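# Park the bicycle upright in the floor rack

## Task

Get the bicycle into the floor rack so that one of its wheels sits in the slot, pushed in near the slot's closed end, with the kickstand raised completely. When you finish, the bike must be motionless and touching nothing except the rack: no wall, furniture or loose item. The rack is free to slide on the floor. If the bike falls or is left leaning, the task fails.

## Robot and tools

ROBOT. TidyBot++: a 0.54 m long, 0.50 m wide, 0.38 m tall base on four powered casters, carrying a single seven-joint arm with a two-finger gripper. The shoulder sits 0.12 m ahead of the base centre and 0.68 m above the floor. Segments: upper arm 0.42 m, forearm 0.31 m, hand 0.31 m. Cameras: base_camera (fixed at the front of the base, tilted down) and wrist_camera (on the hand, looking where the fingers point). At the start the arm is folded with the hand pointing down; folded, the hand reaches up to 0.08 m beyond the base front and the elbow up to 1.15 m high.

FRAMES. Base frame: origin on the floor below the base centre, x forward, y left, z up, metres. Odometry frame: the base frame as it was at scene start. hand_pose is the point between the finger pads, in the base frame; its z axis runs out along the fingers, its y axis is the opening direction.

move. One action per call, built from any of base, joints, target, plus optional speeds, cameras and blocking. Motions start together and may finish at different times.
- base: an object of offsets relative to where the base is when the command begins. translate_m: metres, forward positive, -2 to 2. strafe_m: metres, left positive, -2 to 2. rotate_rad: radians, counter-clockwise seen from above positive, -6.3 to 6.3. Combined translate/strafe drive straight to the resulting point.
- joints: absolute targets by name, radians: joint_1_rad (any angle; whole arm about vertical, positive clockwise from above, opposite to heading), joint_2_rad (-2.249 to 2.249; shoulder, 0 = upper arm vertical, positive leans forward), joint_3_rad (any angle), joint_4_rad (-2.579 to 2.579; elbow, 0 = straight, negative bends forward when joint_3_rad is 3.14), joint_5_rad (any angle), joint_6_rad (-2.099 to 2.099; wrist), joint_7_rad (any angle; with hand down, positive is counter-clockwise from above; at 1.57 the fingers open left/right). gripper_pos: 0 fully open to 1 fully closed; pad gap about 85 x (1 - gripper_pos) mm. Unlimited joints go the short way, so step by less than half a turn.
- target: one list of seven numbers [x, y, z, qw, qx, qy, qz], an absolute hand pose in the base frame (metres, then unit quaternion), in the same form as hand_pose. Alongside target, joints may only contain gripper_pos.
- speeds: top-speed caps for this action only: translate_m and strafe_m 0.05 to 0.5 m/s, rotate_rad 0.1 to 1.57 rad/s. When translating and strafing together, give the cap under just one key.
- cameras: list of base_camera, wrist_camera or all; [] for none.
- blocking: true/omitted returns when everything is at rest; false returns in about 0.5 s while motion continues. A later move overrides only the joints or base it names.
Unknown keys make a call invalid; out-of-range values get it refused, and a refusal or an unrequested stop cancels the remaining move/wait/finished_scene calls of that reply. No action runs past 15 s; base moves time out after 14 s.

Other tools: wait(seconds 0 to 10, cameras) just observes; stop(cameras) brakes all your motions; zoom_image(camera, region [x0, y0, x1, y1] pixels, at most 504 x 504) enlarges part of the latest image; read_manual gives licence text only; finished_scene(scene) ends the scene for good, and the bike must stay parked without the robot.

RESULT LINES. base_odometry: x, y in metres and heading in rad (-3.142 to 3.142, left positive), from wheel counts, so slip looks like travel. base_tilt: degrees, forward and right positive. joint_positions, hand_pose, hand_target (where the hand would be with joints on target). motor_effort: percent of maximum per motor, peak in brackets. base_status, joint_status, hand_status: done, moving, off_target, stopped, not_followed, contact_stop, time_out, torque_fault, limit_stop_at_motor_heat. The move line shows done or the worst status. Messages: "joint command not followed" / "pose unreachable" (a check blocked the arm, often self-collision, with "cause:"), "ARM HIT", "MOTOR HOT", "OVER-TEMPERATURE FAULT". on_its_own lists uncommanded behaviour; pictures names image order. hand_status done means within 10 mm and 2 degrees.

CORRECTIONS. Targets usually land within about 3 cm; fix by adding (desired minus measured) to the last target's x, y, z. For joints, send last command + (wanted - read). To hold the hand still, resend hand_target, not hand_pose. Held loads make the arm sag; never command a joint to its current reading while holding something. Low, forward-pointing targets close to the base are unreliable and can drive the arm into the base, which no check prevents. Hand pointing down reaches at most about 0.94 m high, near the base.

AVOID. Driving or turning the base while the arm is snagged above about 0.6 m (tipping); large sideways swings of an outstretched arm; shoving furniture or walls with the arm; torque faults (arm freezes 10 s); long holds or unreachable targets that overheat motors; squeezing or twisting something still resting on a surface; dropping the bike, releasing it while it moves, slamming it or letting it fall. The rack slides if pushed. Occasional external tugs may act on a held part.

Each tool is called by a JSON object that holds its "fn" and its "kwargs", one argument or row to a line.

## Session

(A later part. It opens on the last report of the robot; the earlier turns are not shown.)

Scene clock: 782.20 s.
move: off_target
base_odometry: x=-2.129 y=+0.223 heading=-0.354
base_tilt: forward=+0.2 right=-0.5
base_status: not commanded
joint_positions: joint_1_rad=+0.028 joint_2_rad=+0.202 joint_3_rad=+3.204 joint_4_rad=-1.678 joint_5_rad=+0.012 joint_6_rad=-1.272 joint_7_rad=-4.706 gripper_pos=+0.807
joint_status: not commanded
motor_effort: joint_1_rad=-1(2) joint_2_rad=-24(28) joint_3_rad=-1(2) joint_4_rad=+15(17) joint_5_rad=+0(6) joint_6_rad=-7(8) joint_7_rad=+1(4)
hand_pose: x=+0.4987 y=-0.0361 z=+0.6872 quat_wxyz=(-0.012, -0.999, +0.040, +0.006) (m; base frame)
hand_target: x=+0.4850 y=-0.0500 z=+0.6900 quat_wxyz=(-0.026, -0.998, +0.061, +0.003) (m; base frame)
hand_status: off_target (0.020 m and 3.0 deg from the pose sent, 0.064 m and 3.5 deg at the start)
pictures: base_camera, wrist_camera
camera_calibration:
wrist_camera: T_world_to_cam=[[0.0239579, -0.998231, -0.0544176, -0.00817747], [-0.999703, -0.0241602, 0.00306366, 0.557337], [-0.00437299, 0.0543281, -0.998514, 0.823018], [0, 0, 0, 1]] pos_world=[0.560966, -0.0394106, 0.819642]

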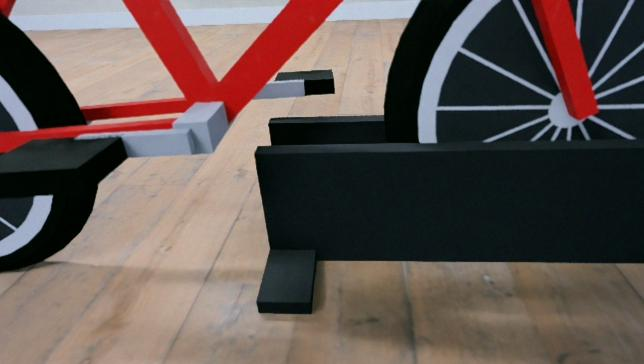

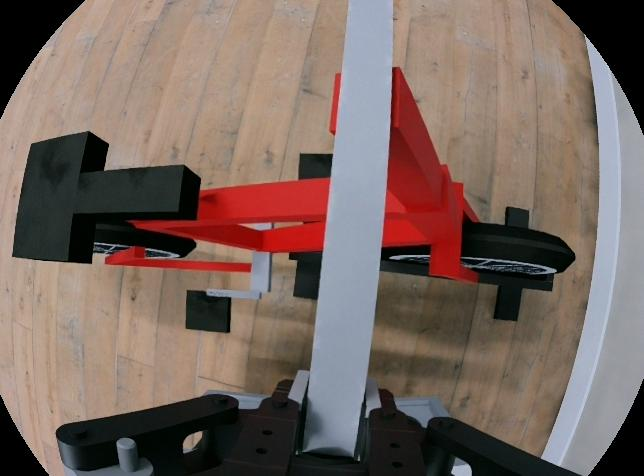

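{"fn": "move", "kwargs": {
  "target": [0.505, -0.05, 0.69, -0.0261, -0.998, 0.061, 0.003],
  "cameras": []
}}

{"fn": "move", "kwargs": {
  "joints": {"gripper_pos": 0.65}
}}

{"fn": "wait", "kwargs": {
  "seconds": 0.6
}}

{"fn": "move", "kwargs": {
  "joints": {"gripper_pos": 1.0}
}}

Scene clock: 784.73 s.
move: off_target
base_odometry: x=-2.129 y=+0.223 heading=-0.354
base_tilt: forward=+0.2 right=-0.5
base_status: not commanded
joint_positions: joint_1_rad=+0.028 joint_2_rad=+0.218 joint_3_rad=+3.204 joint_4_rad=-1.656 joint_5_rad=+0.012 joint_6_rad=-1.272 joint_7_rad=-4.706 gripper_pos=+0.807
joint_status: not commanded
motor_effort: joint_1_rad=+1(2) joint_2_rad=-24(25) joint_3_rad=+0(1) joint_4_rad=+16(17) joint_5_rad=+3(5) joint_6_rad=-1(8) joint_7_rad=+2(2)
hand_pose: x=+0.5077 y=-0.0366 z=+0.6878 quat_wxyz=(-0.012, -0.999, +0.039, +0.002) (m; base frame)
hand_target: x=+0.5050 y=-0.0500 z=+0.6900 quat_wxyz=(-0.026, -0.998, +0.061, +0.003) (m; base frame)
hand_status: off_target (0.014 m and 3.0 deg from the pose sent, 0.016 m and 3.0 deg at the start)
pictures: none
No camera images: "cameras" was empty.

Scene clock: 785.47 s.
move: done
base_odometry: x=-2.129 y=+0.223 heading=-0.354
base_tilt: forward=+0.2 right=-0.5
base_status: not commanded
joint_positions: joint_1_rad=+0.028 joint_2_rad=+0.218 joint_3_rad=+3.205 joint_4_rad=-1.652 joint_5_rad=+0.022 joint_6_rad=-1.272 joint_7_rad=-4.706 gripper_pos=+0.650
joint_status: all done
motor_effort: joint_1_rad=+1(2) joint_2_rad=-24(25) joint_3_rad=+0(1) joint_4_rad=+14(17) joint_5_rad=+1(4) joint_6_rad=-3(5) joint_7_rad=+1(2)
hand_pose: x=+0.5089 y=-0.0402 z=+0.6887 quat_wxyz=(-0.017, -0.999, +0.038, +0.001) (m; base frame)
hand_target: x=+0.5050 y=-0.0500 z=+0.6900 quat_wxyz=(-0.026, -0.998, +0.061, +0.003) (m; base frame)
hand_status: not commanded
pictures: base_camera, wrist_camera
camera_calibration:
wrist_camera: T_world_to_cam=[[0.0268061, -0.998735, -0.0425324, -0.0221662], [-0.99963, -0.0265872, -0.0057035, 0.573377], [0.00456547, 0.0426695, -0.999079, 0.820183], [0, 0, 0, 1]] pos_world=[0.570014, -0.0418905, 0.821755]

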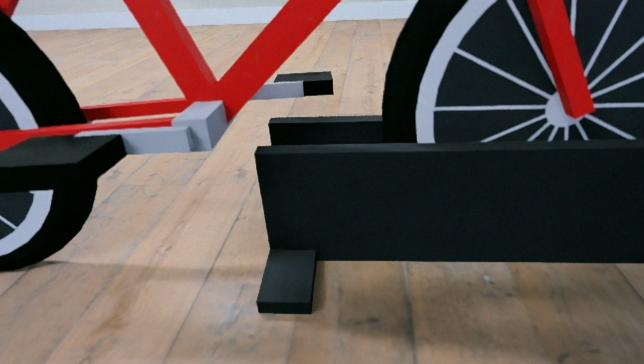

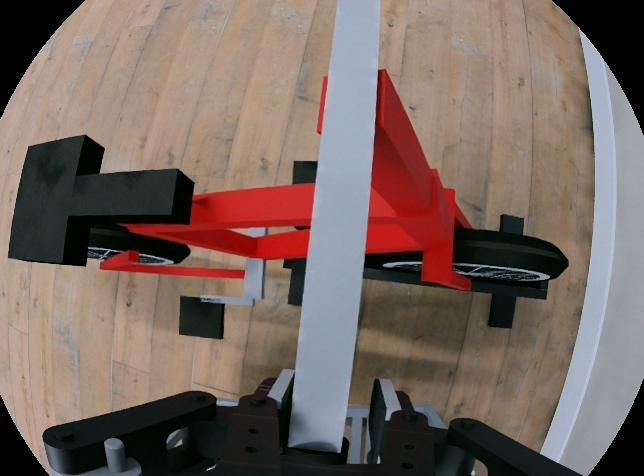

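Scene clock: 786.07 s.
base_odometry: x=-2.129 y=+0.223 heading=-0.354
base_tilt: forward=+0.2 right=-0.5
base_status: not commanded
joint_positions: joint_1_rad=+0.028 joint_2_rad=+0.218 joint_3_rad=+3.205 joint_4_rad=-1.652 joint_5_rad=+0.022 joint_6_rad=-1.272 joint_7_rad=-4.706 gripper_pos=+0.650
joint_status: all done
motor_effort: joint_1_rad=+0(2) joint_2_rad=-25(25) joint_3_rad=+0(1) joint_4_rad=+14(17) joint_5_rad=+1(4) joint_6_rad=-3(5) joint_7_rad=+1(2)
hand_pose: x=+0.5089 y=-0.0402 z=+0.6887 quat_wxyz=(-0.017, -0.999, +0.038, +0.001) (m; base frame)
hand_target: x=+0.5050 y=-0.0500 z=+0.6900 quat_wxyz=(-0.026, -0.998, +0.061, +0.003) (m; base frame)
hand_status: not commanded
wait: 0.60 s; at rest by 0.27 s
pictures: base_camera, wrist_camera
camera_calibration:
wrist_camera: T_world_to_cam=[[0.0268061, -0.998735, -0.0425324, -0.0221662], [-0.99963, -0.0265872, -0.0057035, 0.573377], [0.00456547, 0.0426695, -0.999079, 0.820183], [0, 0, 0, 1]] pos_world=[0.570014, -0.0418905, 0.821755]

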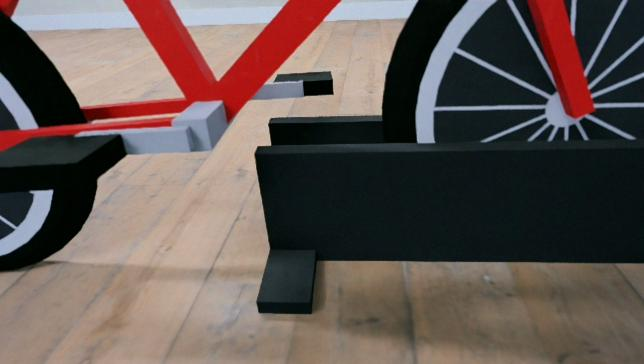

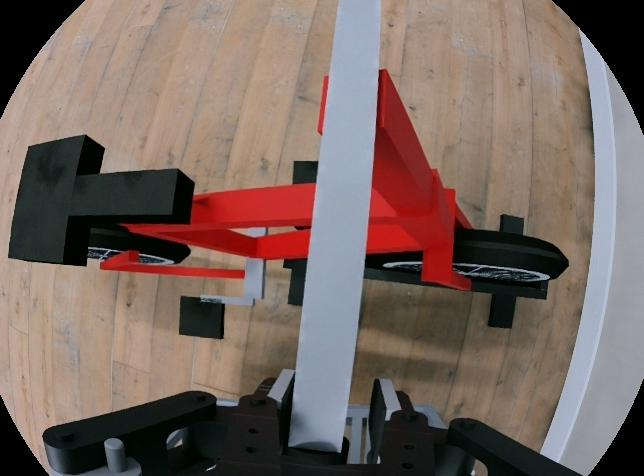

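Scene clock: 786.80 s.
move: off_target
base_odometry: x=-2.129 y=+0.223 heading=-0.354
base_tilt: forward=+0.2 right=-0.5
base_status: not commanded
joint_positions: joint_1_rad=+0.024 joint_2_rad=+0.218 joint_3_rad=+3.205 joint_4_rad=-1.650 joint_5_rad=+0.020 joint_6_rad=-1.272 joint_7_rad=-4.706 gripper_pos=+0.808
joint_status: gripper_pos off_target (ended at +0.808, target +1.000)
motor_effort: joint_1_rad=+2(4) joint_2_rad=-24(25) joint_3_rad=+1(3) joint_4_rad=+14(16) joint_5_rad=+5(6) joint_6_rad=-3(4) joint_7_rad=+2(2)
hand_pose: x=+0.5099 y=-0.0382 z=+0.6894 quat_wxyz=(-0.017, -0.999, +0.036, +0.000) (m; base frame)
hand_target: x=+0.5050 y=-0.0500 z=+0.6900 quat_wxyz=(-0.026, -0.998, +0.061, +0.003) (m; base frame)
hand_status: not commanded
pictures: base_camera, wrist_camera
camera_calibration:
wrist_camera: T_world_to_cam=[[0.0309147, -0.998568, -0.043666, -0.0213788], [-0.999498, -0.0305833, -0.00823792, 0.575961], [0.00689067, 0.0438987, -0.999012, 0.819643], [0, 0, 0, 1]] pos_world=[0.570685, -0.0397147, 0.822645]

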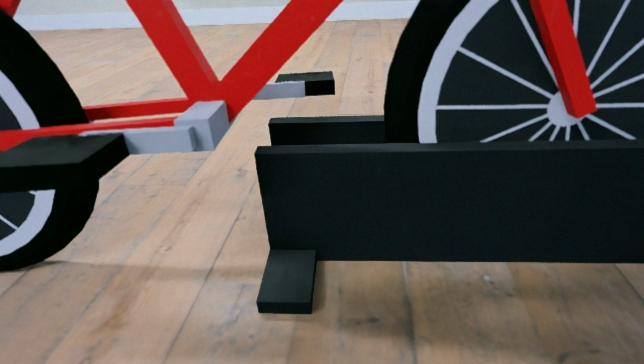

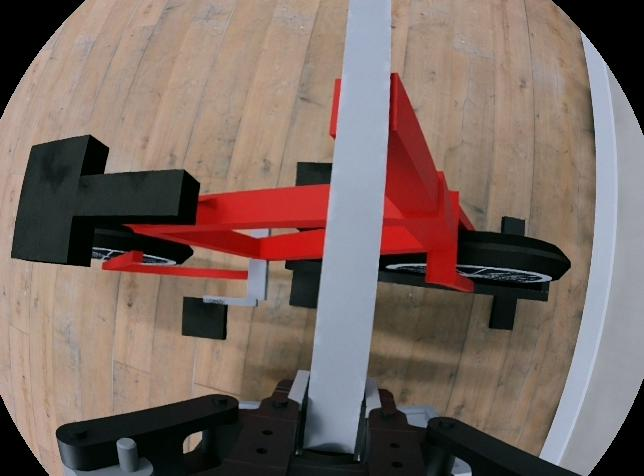

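{"fn": "move", "kwargs": {
  "joints": {"gripper_pos": 0.4},
  "cameras": ["wrist_camera"]
}}

{"fn": "move", "kwargs": {
  "target": [0.49, -0.05, 0.80, -0.0261, -0.998, 0.061, 0.003]
}}

Scene clock: 788.40 s.
move: done
base_odometry: x=-2.129 y=+0.223 heading=-0.354
base_tilt: forward=+0.2 right=-0.5
base_status: not commanded
joint_positions: joint_1_rad=+0.019 joint_2_rad=+0.218 joint_3_rad=+3.205 joint_4_rad=-1.650 joint_5_rad=+0.023 joint_6_rad=-1.272 joint_7_rad=-4.706 gripper_pos=+0.400
joint_status: all done
motor_effort: joint_1_rad=+2(5) joint_2_rad=-22(25) joint_3_rad=+2(5) joint_4_rad=+17(18) joint_5_rad=+3(7) joint_6_rad=+0(5) joint_7_rad=+1(2)
hand_pose: x=+0.5101 y=-0.0374 z=+0.6894 quat_wxyz=(-0.018, -0.999, +0.034, +0.000) (m; base frame)
hand_target: x=+0.5050 y=-0.0500 z=+0.6900 quat_wxyz=(-0.026, -0.998, +0.061, +0.003) (m; base frame)
hand_status: not commanded
pictures: wrist_camera
camera_calibration:
wrist_camera: T_world_to_cam=[[0.036214, -0.998514, -0.0407155, -0.0253298], [-0.999324, -0.0359232, -0.00784932, 0.575656], [0.00637503, 0.0409722, -0.99914, 0.819838], [0, 0, 0, 1]] pos_world=[0.570957, -0.0382033, 0.82262]

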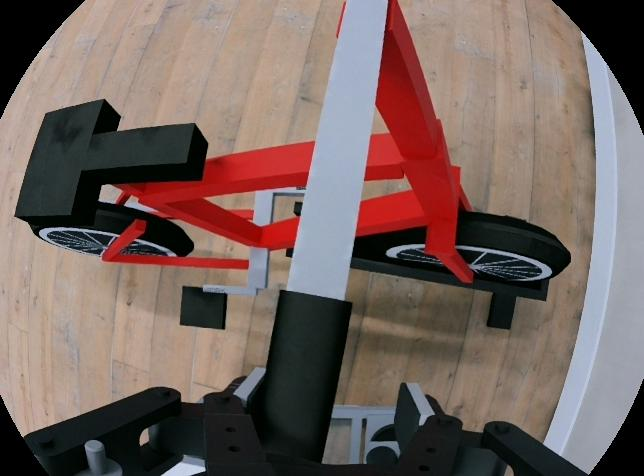

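Scene clock: 789.73 s.
move: off_target
base_odometry: x=-2.129 y=+0.223 heading=-0.354
base_tilt: forward=+0.2 right=-0.5
base_status: not commanded
joint_positions: joint_1_rad=+0.023 joint_2_rad=+0.151 joint_3_rad=+3.206 joint_4_rad=-1.398 joint_5_rad=+0.025 joint_6_rad=-1.555 joint_7_rad=-4.706 gripper_pos=+0.400
joint_status: not commanded
motor_effort: joint_1_rad=+0(3) joint_2_rad=-21(26) joint_3_rad=+0(3) joint_4_rad=+18(20) joint_5_rad=+1(4) joint_6_rad=+1(1) joint_7_rad=+1(1)
hand_pose: x=+0.5069 y=-0.0392 z=+0.7934 quat_wxyz=(-0.018, -0.999, +0.040, -0.018) (m; base frame)
hand_target: x=+0.4900 y=-0.0500 z=+0.8000 quat_wxyz=(-0.026, -0.998, +0.061, +0.003) (m; base frame)
hand_status: off_target (0.021 m and 3.5 deg from the pose sent, 0.113 m and 3.3 deg at the start)
pictures: base_camera, wrist_camera
camera_calibration:
wrist_camera: T_world_to_cam=[[0.0256119, -0.998936, -0.0383549, -0.0192916], [-0.99881, -0.0239783, -0.0424634, 0.600891], [0.0414986, 0.0393969, -0.998362, 0.90532], [0, 0, 0, 1]] pos_world=[0.563101, -0.0405295, 0.928613]

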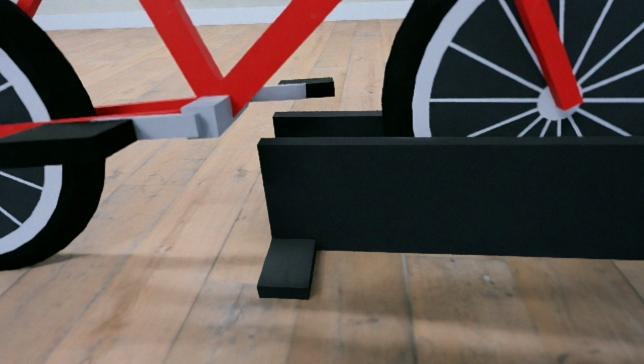

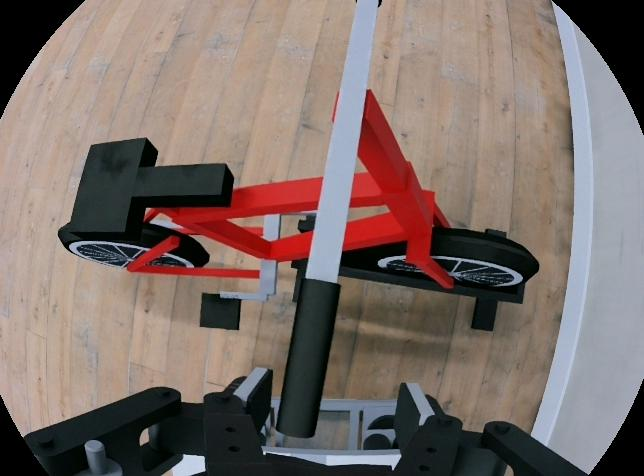

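{"fn": "wait", "kwargs": {
  "seconds": 0.5
}}

Scene clock: 790.53 s.
base_odometry: x=-2.129 y=+0.223 heading=-0.354
base_tilt: forward=+0.2 right=-0.5
base_status: not commanded
joint_positions: joint_1_rad=+0.023 joint_2_rad=+0.151 joint_3_rad=+3.206 joint_4_rad=-1.398 joint_5_rad=+0.025 joint_6_rad=-1.558 joint_7_rad=-4.706 gripper_pos=+0.400
joint_status: not commanded
motor_effort: joint_1_rad=+0(3) joint_2_rad=-21(26) joint_3_rad=+0(3) joint_4_rad=+18(20) joint_5_rad=+1(4) joint_6_rad=+0(1) joint_7_rad=+1(1)
hand_pose: x=+0.5062 y=-0.0391 z=+0.7933 quat_wxyz=(-0.018, -0.999, +0.040, -0.016) (m; base frame)
hand_target: x=+0.4900 y=-0.0500 z=+0.8000 quat_wxyz=(-0.026, -0.998, +0.061, +0.003) (m; base frame)
hand_status: off_target (0.021 m and 3.4 deg from the pose sent, 0.113 m and 3.3 deg at the start)
wait: 0.50 s; at rest from the start
pictures: base_camera, wrist_camera
camera_calibration:
wrist_camera: T_world_to_cam=[[0.0254302, -0.99893, -0.0386365, -0.0188902], [-0.998915, -0.0238832, -0.0399863, 0.59821], [0.0390208, 0.0396114, -0.998453, 0.906657], [0, 0, 0, 1]] pos_world=[0.562663, -0.0404968, 0.928445]

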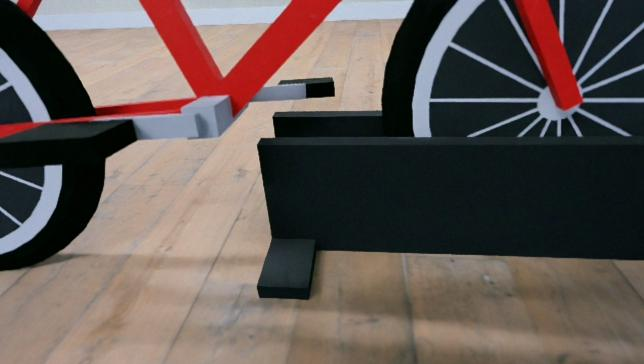

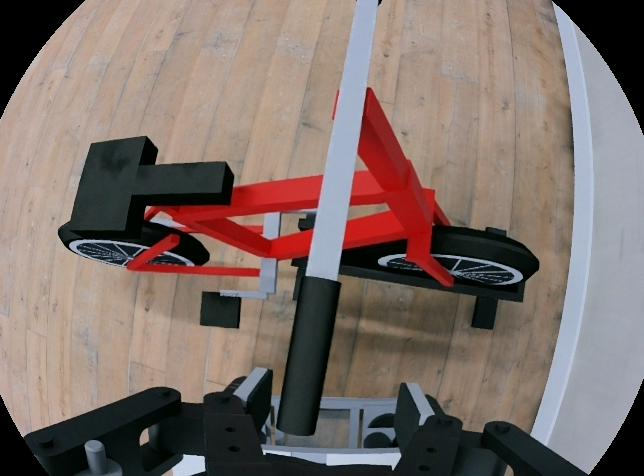

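{"fn": "zoom_image", "kwargs": {
  "camera": "base_camera",
  "region": [220, 90, 460, 330]
}}

{"fn": "zoom_image", "kwargs": {
  "camera": "wrist_camera",
  "region": [260, 190, 560, 360]
}}

Scaled by 2.100.

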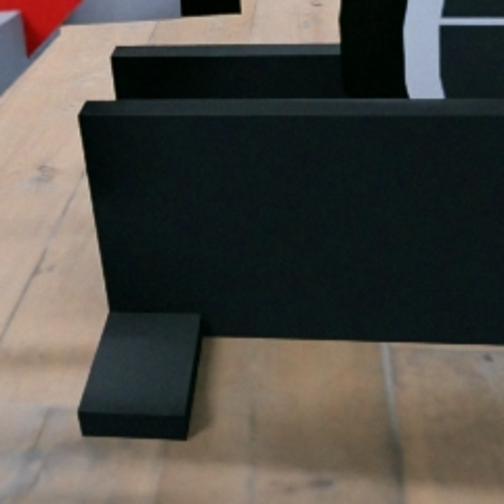

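Scaled by 1.680.

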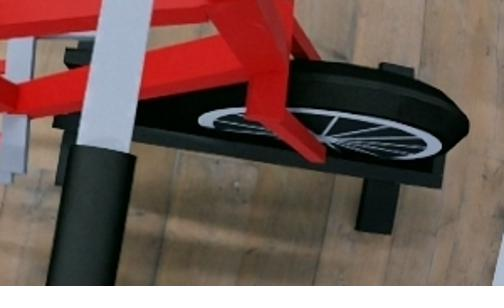

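{"fn": "move", "kwargs": {
  "target": [0.45, -0.05, 0.88, -0.0261, -0.998, 0.061, 0.003],
  "cameras": []
}}

{"fn": "move", "kwargs": {
  "base": {"translate_m": -0.35},
  "speeds": {"translate_m": 0.2}
}}

Scene clock: 795.63 s.
move: off_target
base_odometry: x=-2.129 y=+0.223 heading=-0.354
base_tilt: forward=+0.2 right=-0.5
base_status: not commanded
joint_positions: joint_1_rad=+0.023 joint_2_rad=+0.085 joint_3_rad=+3.206 joint_4_rad=-1.214 joint_5_rad=+0.025 joint_6_rad=-1.802 joint_7_rad=-4.706 gripper_pos=+0.400
joint_status: not commanded
motor_effort: joint_1_rad=+0(2) joint_2_rad=-18(23) joint_3_rad=+0(0) joint_4_rad=+17(20) joint_5_rad=+1(2) joint_6_rad=+0(1) joint_7_rad=+1(1)
hand_pose: x=+0.4688 y=-0.0358 z=+0.8744 quat_wxyz=(-0.016, -0.999, +0.043, -0.019) (m; base frame)
hand_target: x=+0.4500 y=-0.0500 z=+0.8800 quat_wxyz=(-0.026, -0.998, +0.061, +0.003) (m; base frame)
hand_status: off_target (0.024 m and 3.5 deg from the pose sent, 0.104 m and 3.4 deg at the start)
pictures: none
No camera images: "cameras" was empty.

Scene clock: 798.13 s.
move: done
base_odometry: x=-2.458 y=+0.344 heading=-0.354
base_tilt: forward=+0.2 right=-0.5
base_status: done
joint_positions: joint_1_rad=+0.024 joint_2_rad=+0.082 joint_3_rad=+3.206 joint_4_rad=-1.214 joint_5_rad=+0.025 joint_6_rad=-1.811 joint_7_rad=-4.706 gripper_pos=+0.400
joint_status: not commanded
motor_effort: joint_1_rad=+1(1) joint_2_rad=-17(22) joint_3_rad=+0(0) joint_4_rad=+17(18) joint_5_rad=+1(2) joint_6_rad=+0(1) joint_7_rad=+1(1)
hand_pose: x=+0.4655 y=-0.0357 z=+0.8755 quat_wxyz=(-0.015, -0.999, +0.044, -0.017) (m; base frame)
hand_target: x=+0.4500 y=-0.0500 z=+0.8800 quat_wxyz=(-0.026, -0.998, +0.061, +0.003) (m; base frame)
hand_status: not commanded
pictures: base_camera, wrist_camera
camera_calibration:
wrist_camera: T_world_to_cam=[[0.0184408, -0.998864, -0.0439432, -0.00337871], [-0.999016, -0.0166345, -0.0411226, 0.562287], [0.0403449, 0.0446583, -0.998187, 0.989432], [0, 0, 0, 1]] pos_world=[0.521877, -0.0382078, 1.01061]

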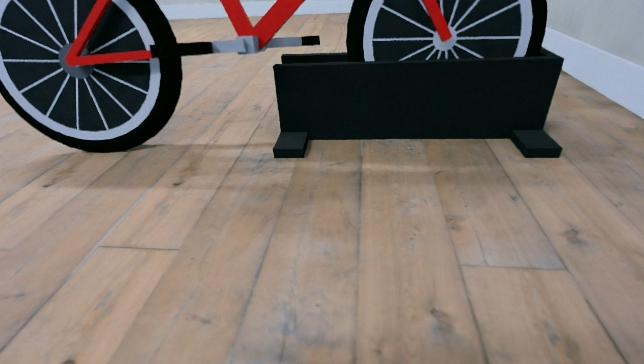

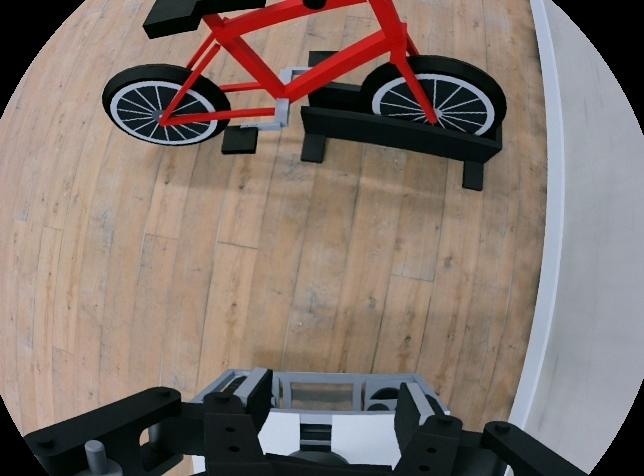

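{"fn": "wait", "kwargs": {
  "seconds": 2
}}

{"fn": "zoom_image", "kwargs": {
  "camera": "wrist_camera",
  "region": [90, 0, 560, 220]
}}

{"fn": "zoom_image", "kwargs": {
  "camera": "base_camera",
  "region": [0, 0, 300, 180]
}}

Scene clock: 801.50 s.
base_odometry: x=-2.458 y=+0.344 heading=-0.354
base_tilt: forward=+0.1 right=-0.5
base_status: done
joint_positions: joint_1_rad=+0.024 joint_2_rad=+0.082 joint_3_rad=+3.206 joint_4_rad=-1.214 joint_5_rad=+0.025 joint_6_rad=-1.811 joint_7_rad=-4.706 gripper_pos=+0.400
joint_status: not commanded
motor_effort: joint_1_rad=+1(1) joint_2_rad=-18(22) joint_3_rad=+0(0) joint_4_rad=+17(18) joint_5_rad=+1(2) joint_6_rad=+1(1) joint_7_rad=+1(1)
hand_pose: x=+0.4655 y=-0.0357 z=+0.8755 quat_wxyz=(-0.015, -0.999, +0.044, -0.017) (m; base frame)
hand_target: x=+0.4500 y=-0.0500 z=+0.8800 quat_wxyz=(-0.026, -0.998, +0.061, +0.003) (m; base frame)
hand_status: not commanded
wait: 2.00 s; at rest from the start
pictures: base_camera, wrist_camera
camera_calibration:
wrist_camera: T_world_to_cam=[[0.0184408, -0.998864, -0.0439432, -0.00337871], [-0.999016, -0.0166345, -0.0411226, 0.562287], [0.0403449, 0.0446583, -0.998187, 0.989432], [0, 0, 0, 1]] pos_world=[0.521877, -0.0382078, 1.01061]

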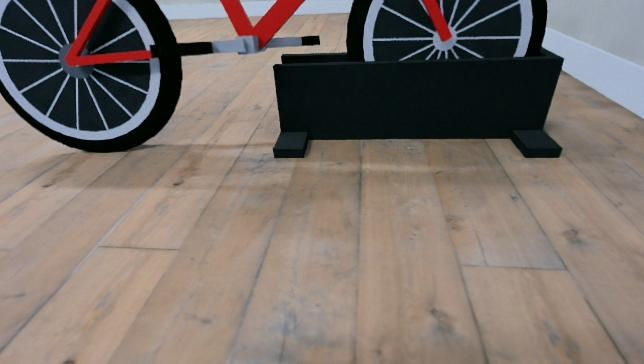

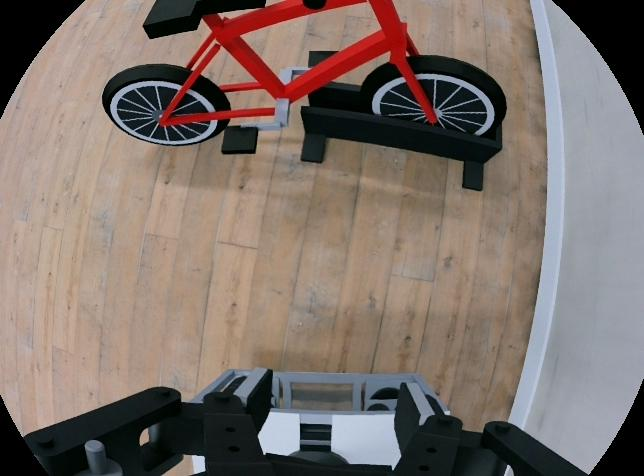

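Scaled by 1.072.

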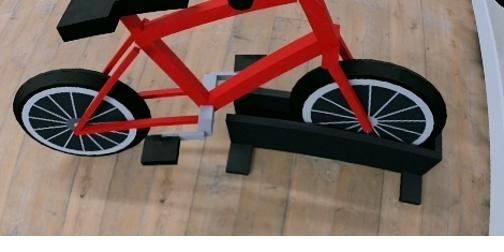

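Scaled by 1.680.

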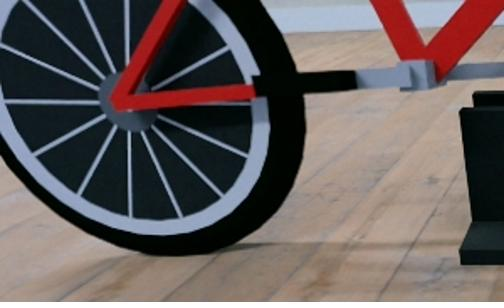

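{"fn": "finished_scene", "kwargs": {
  "scene": 1
}}

The scene is finished: the task was done.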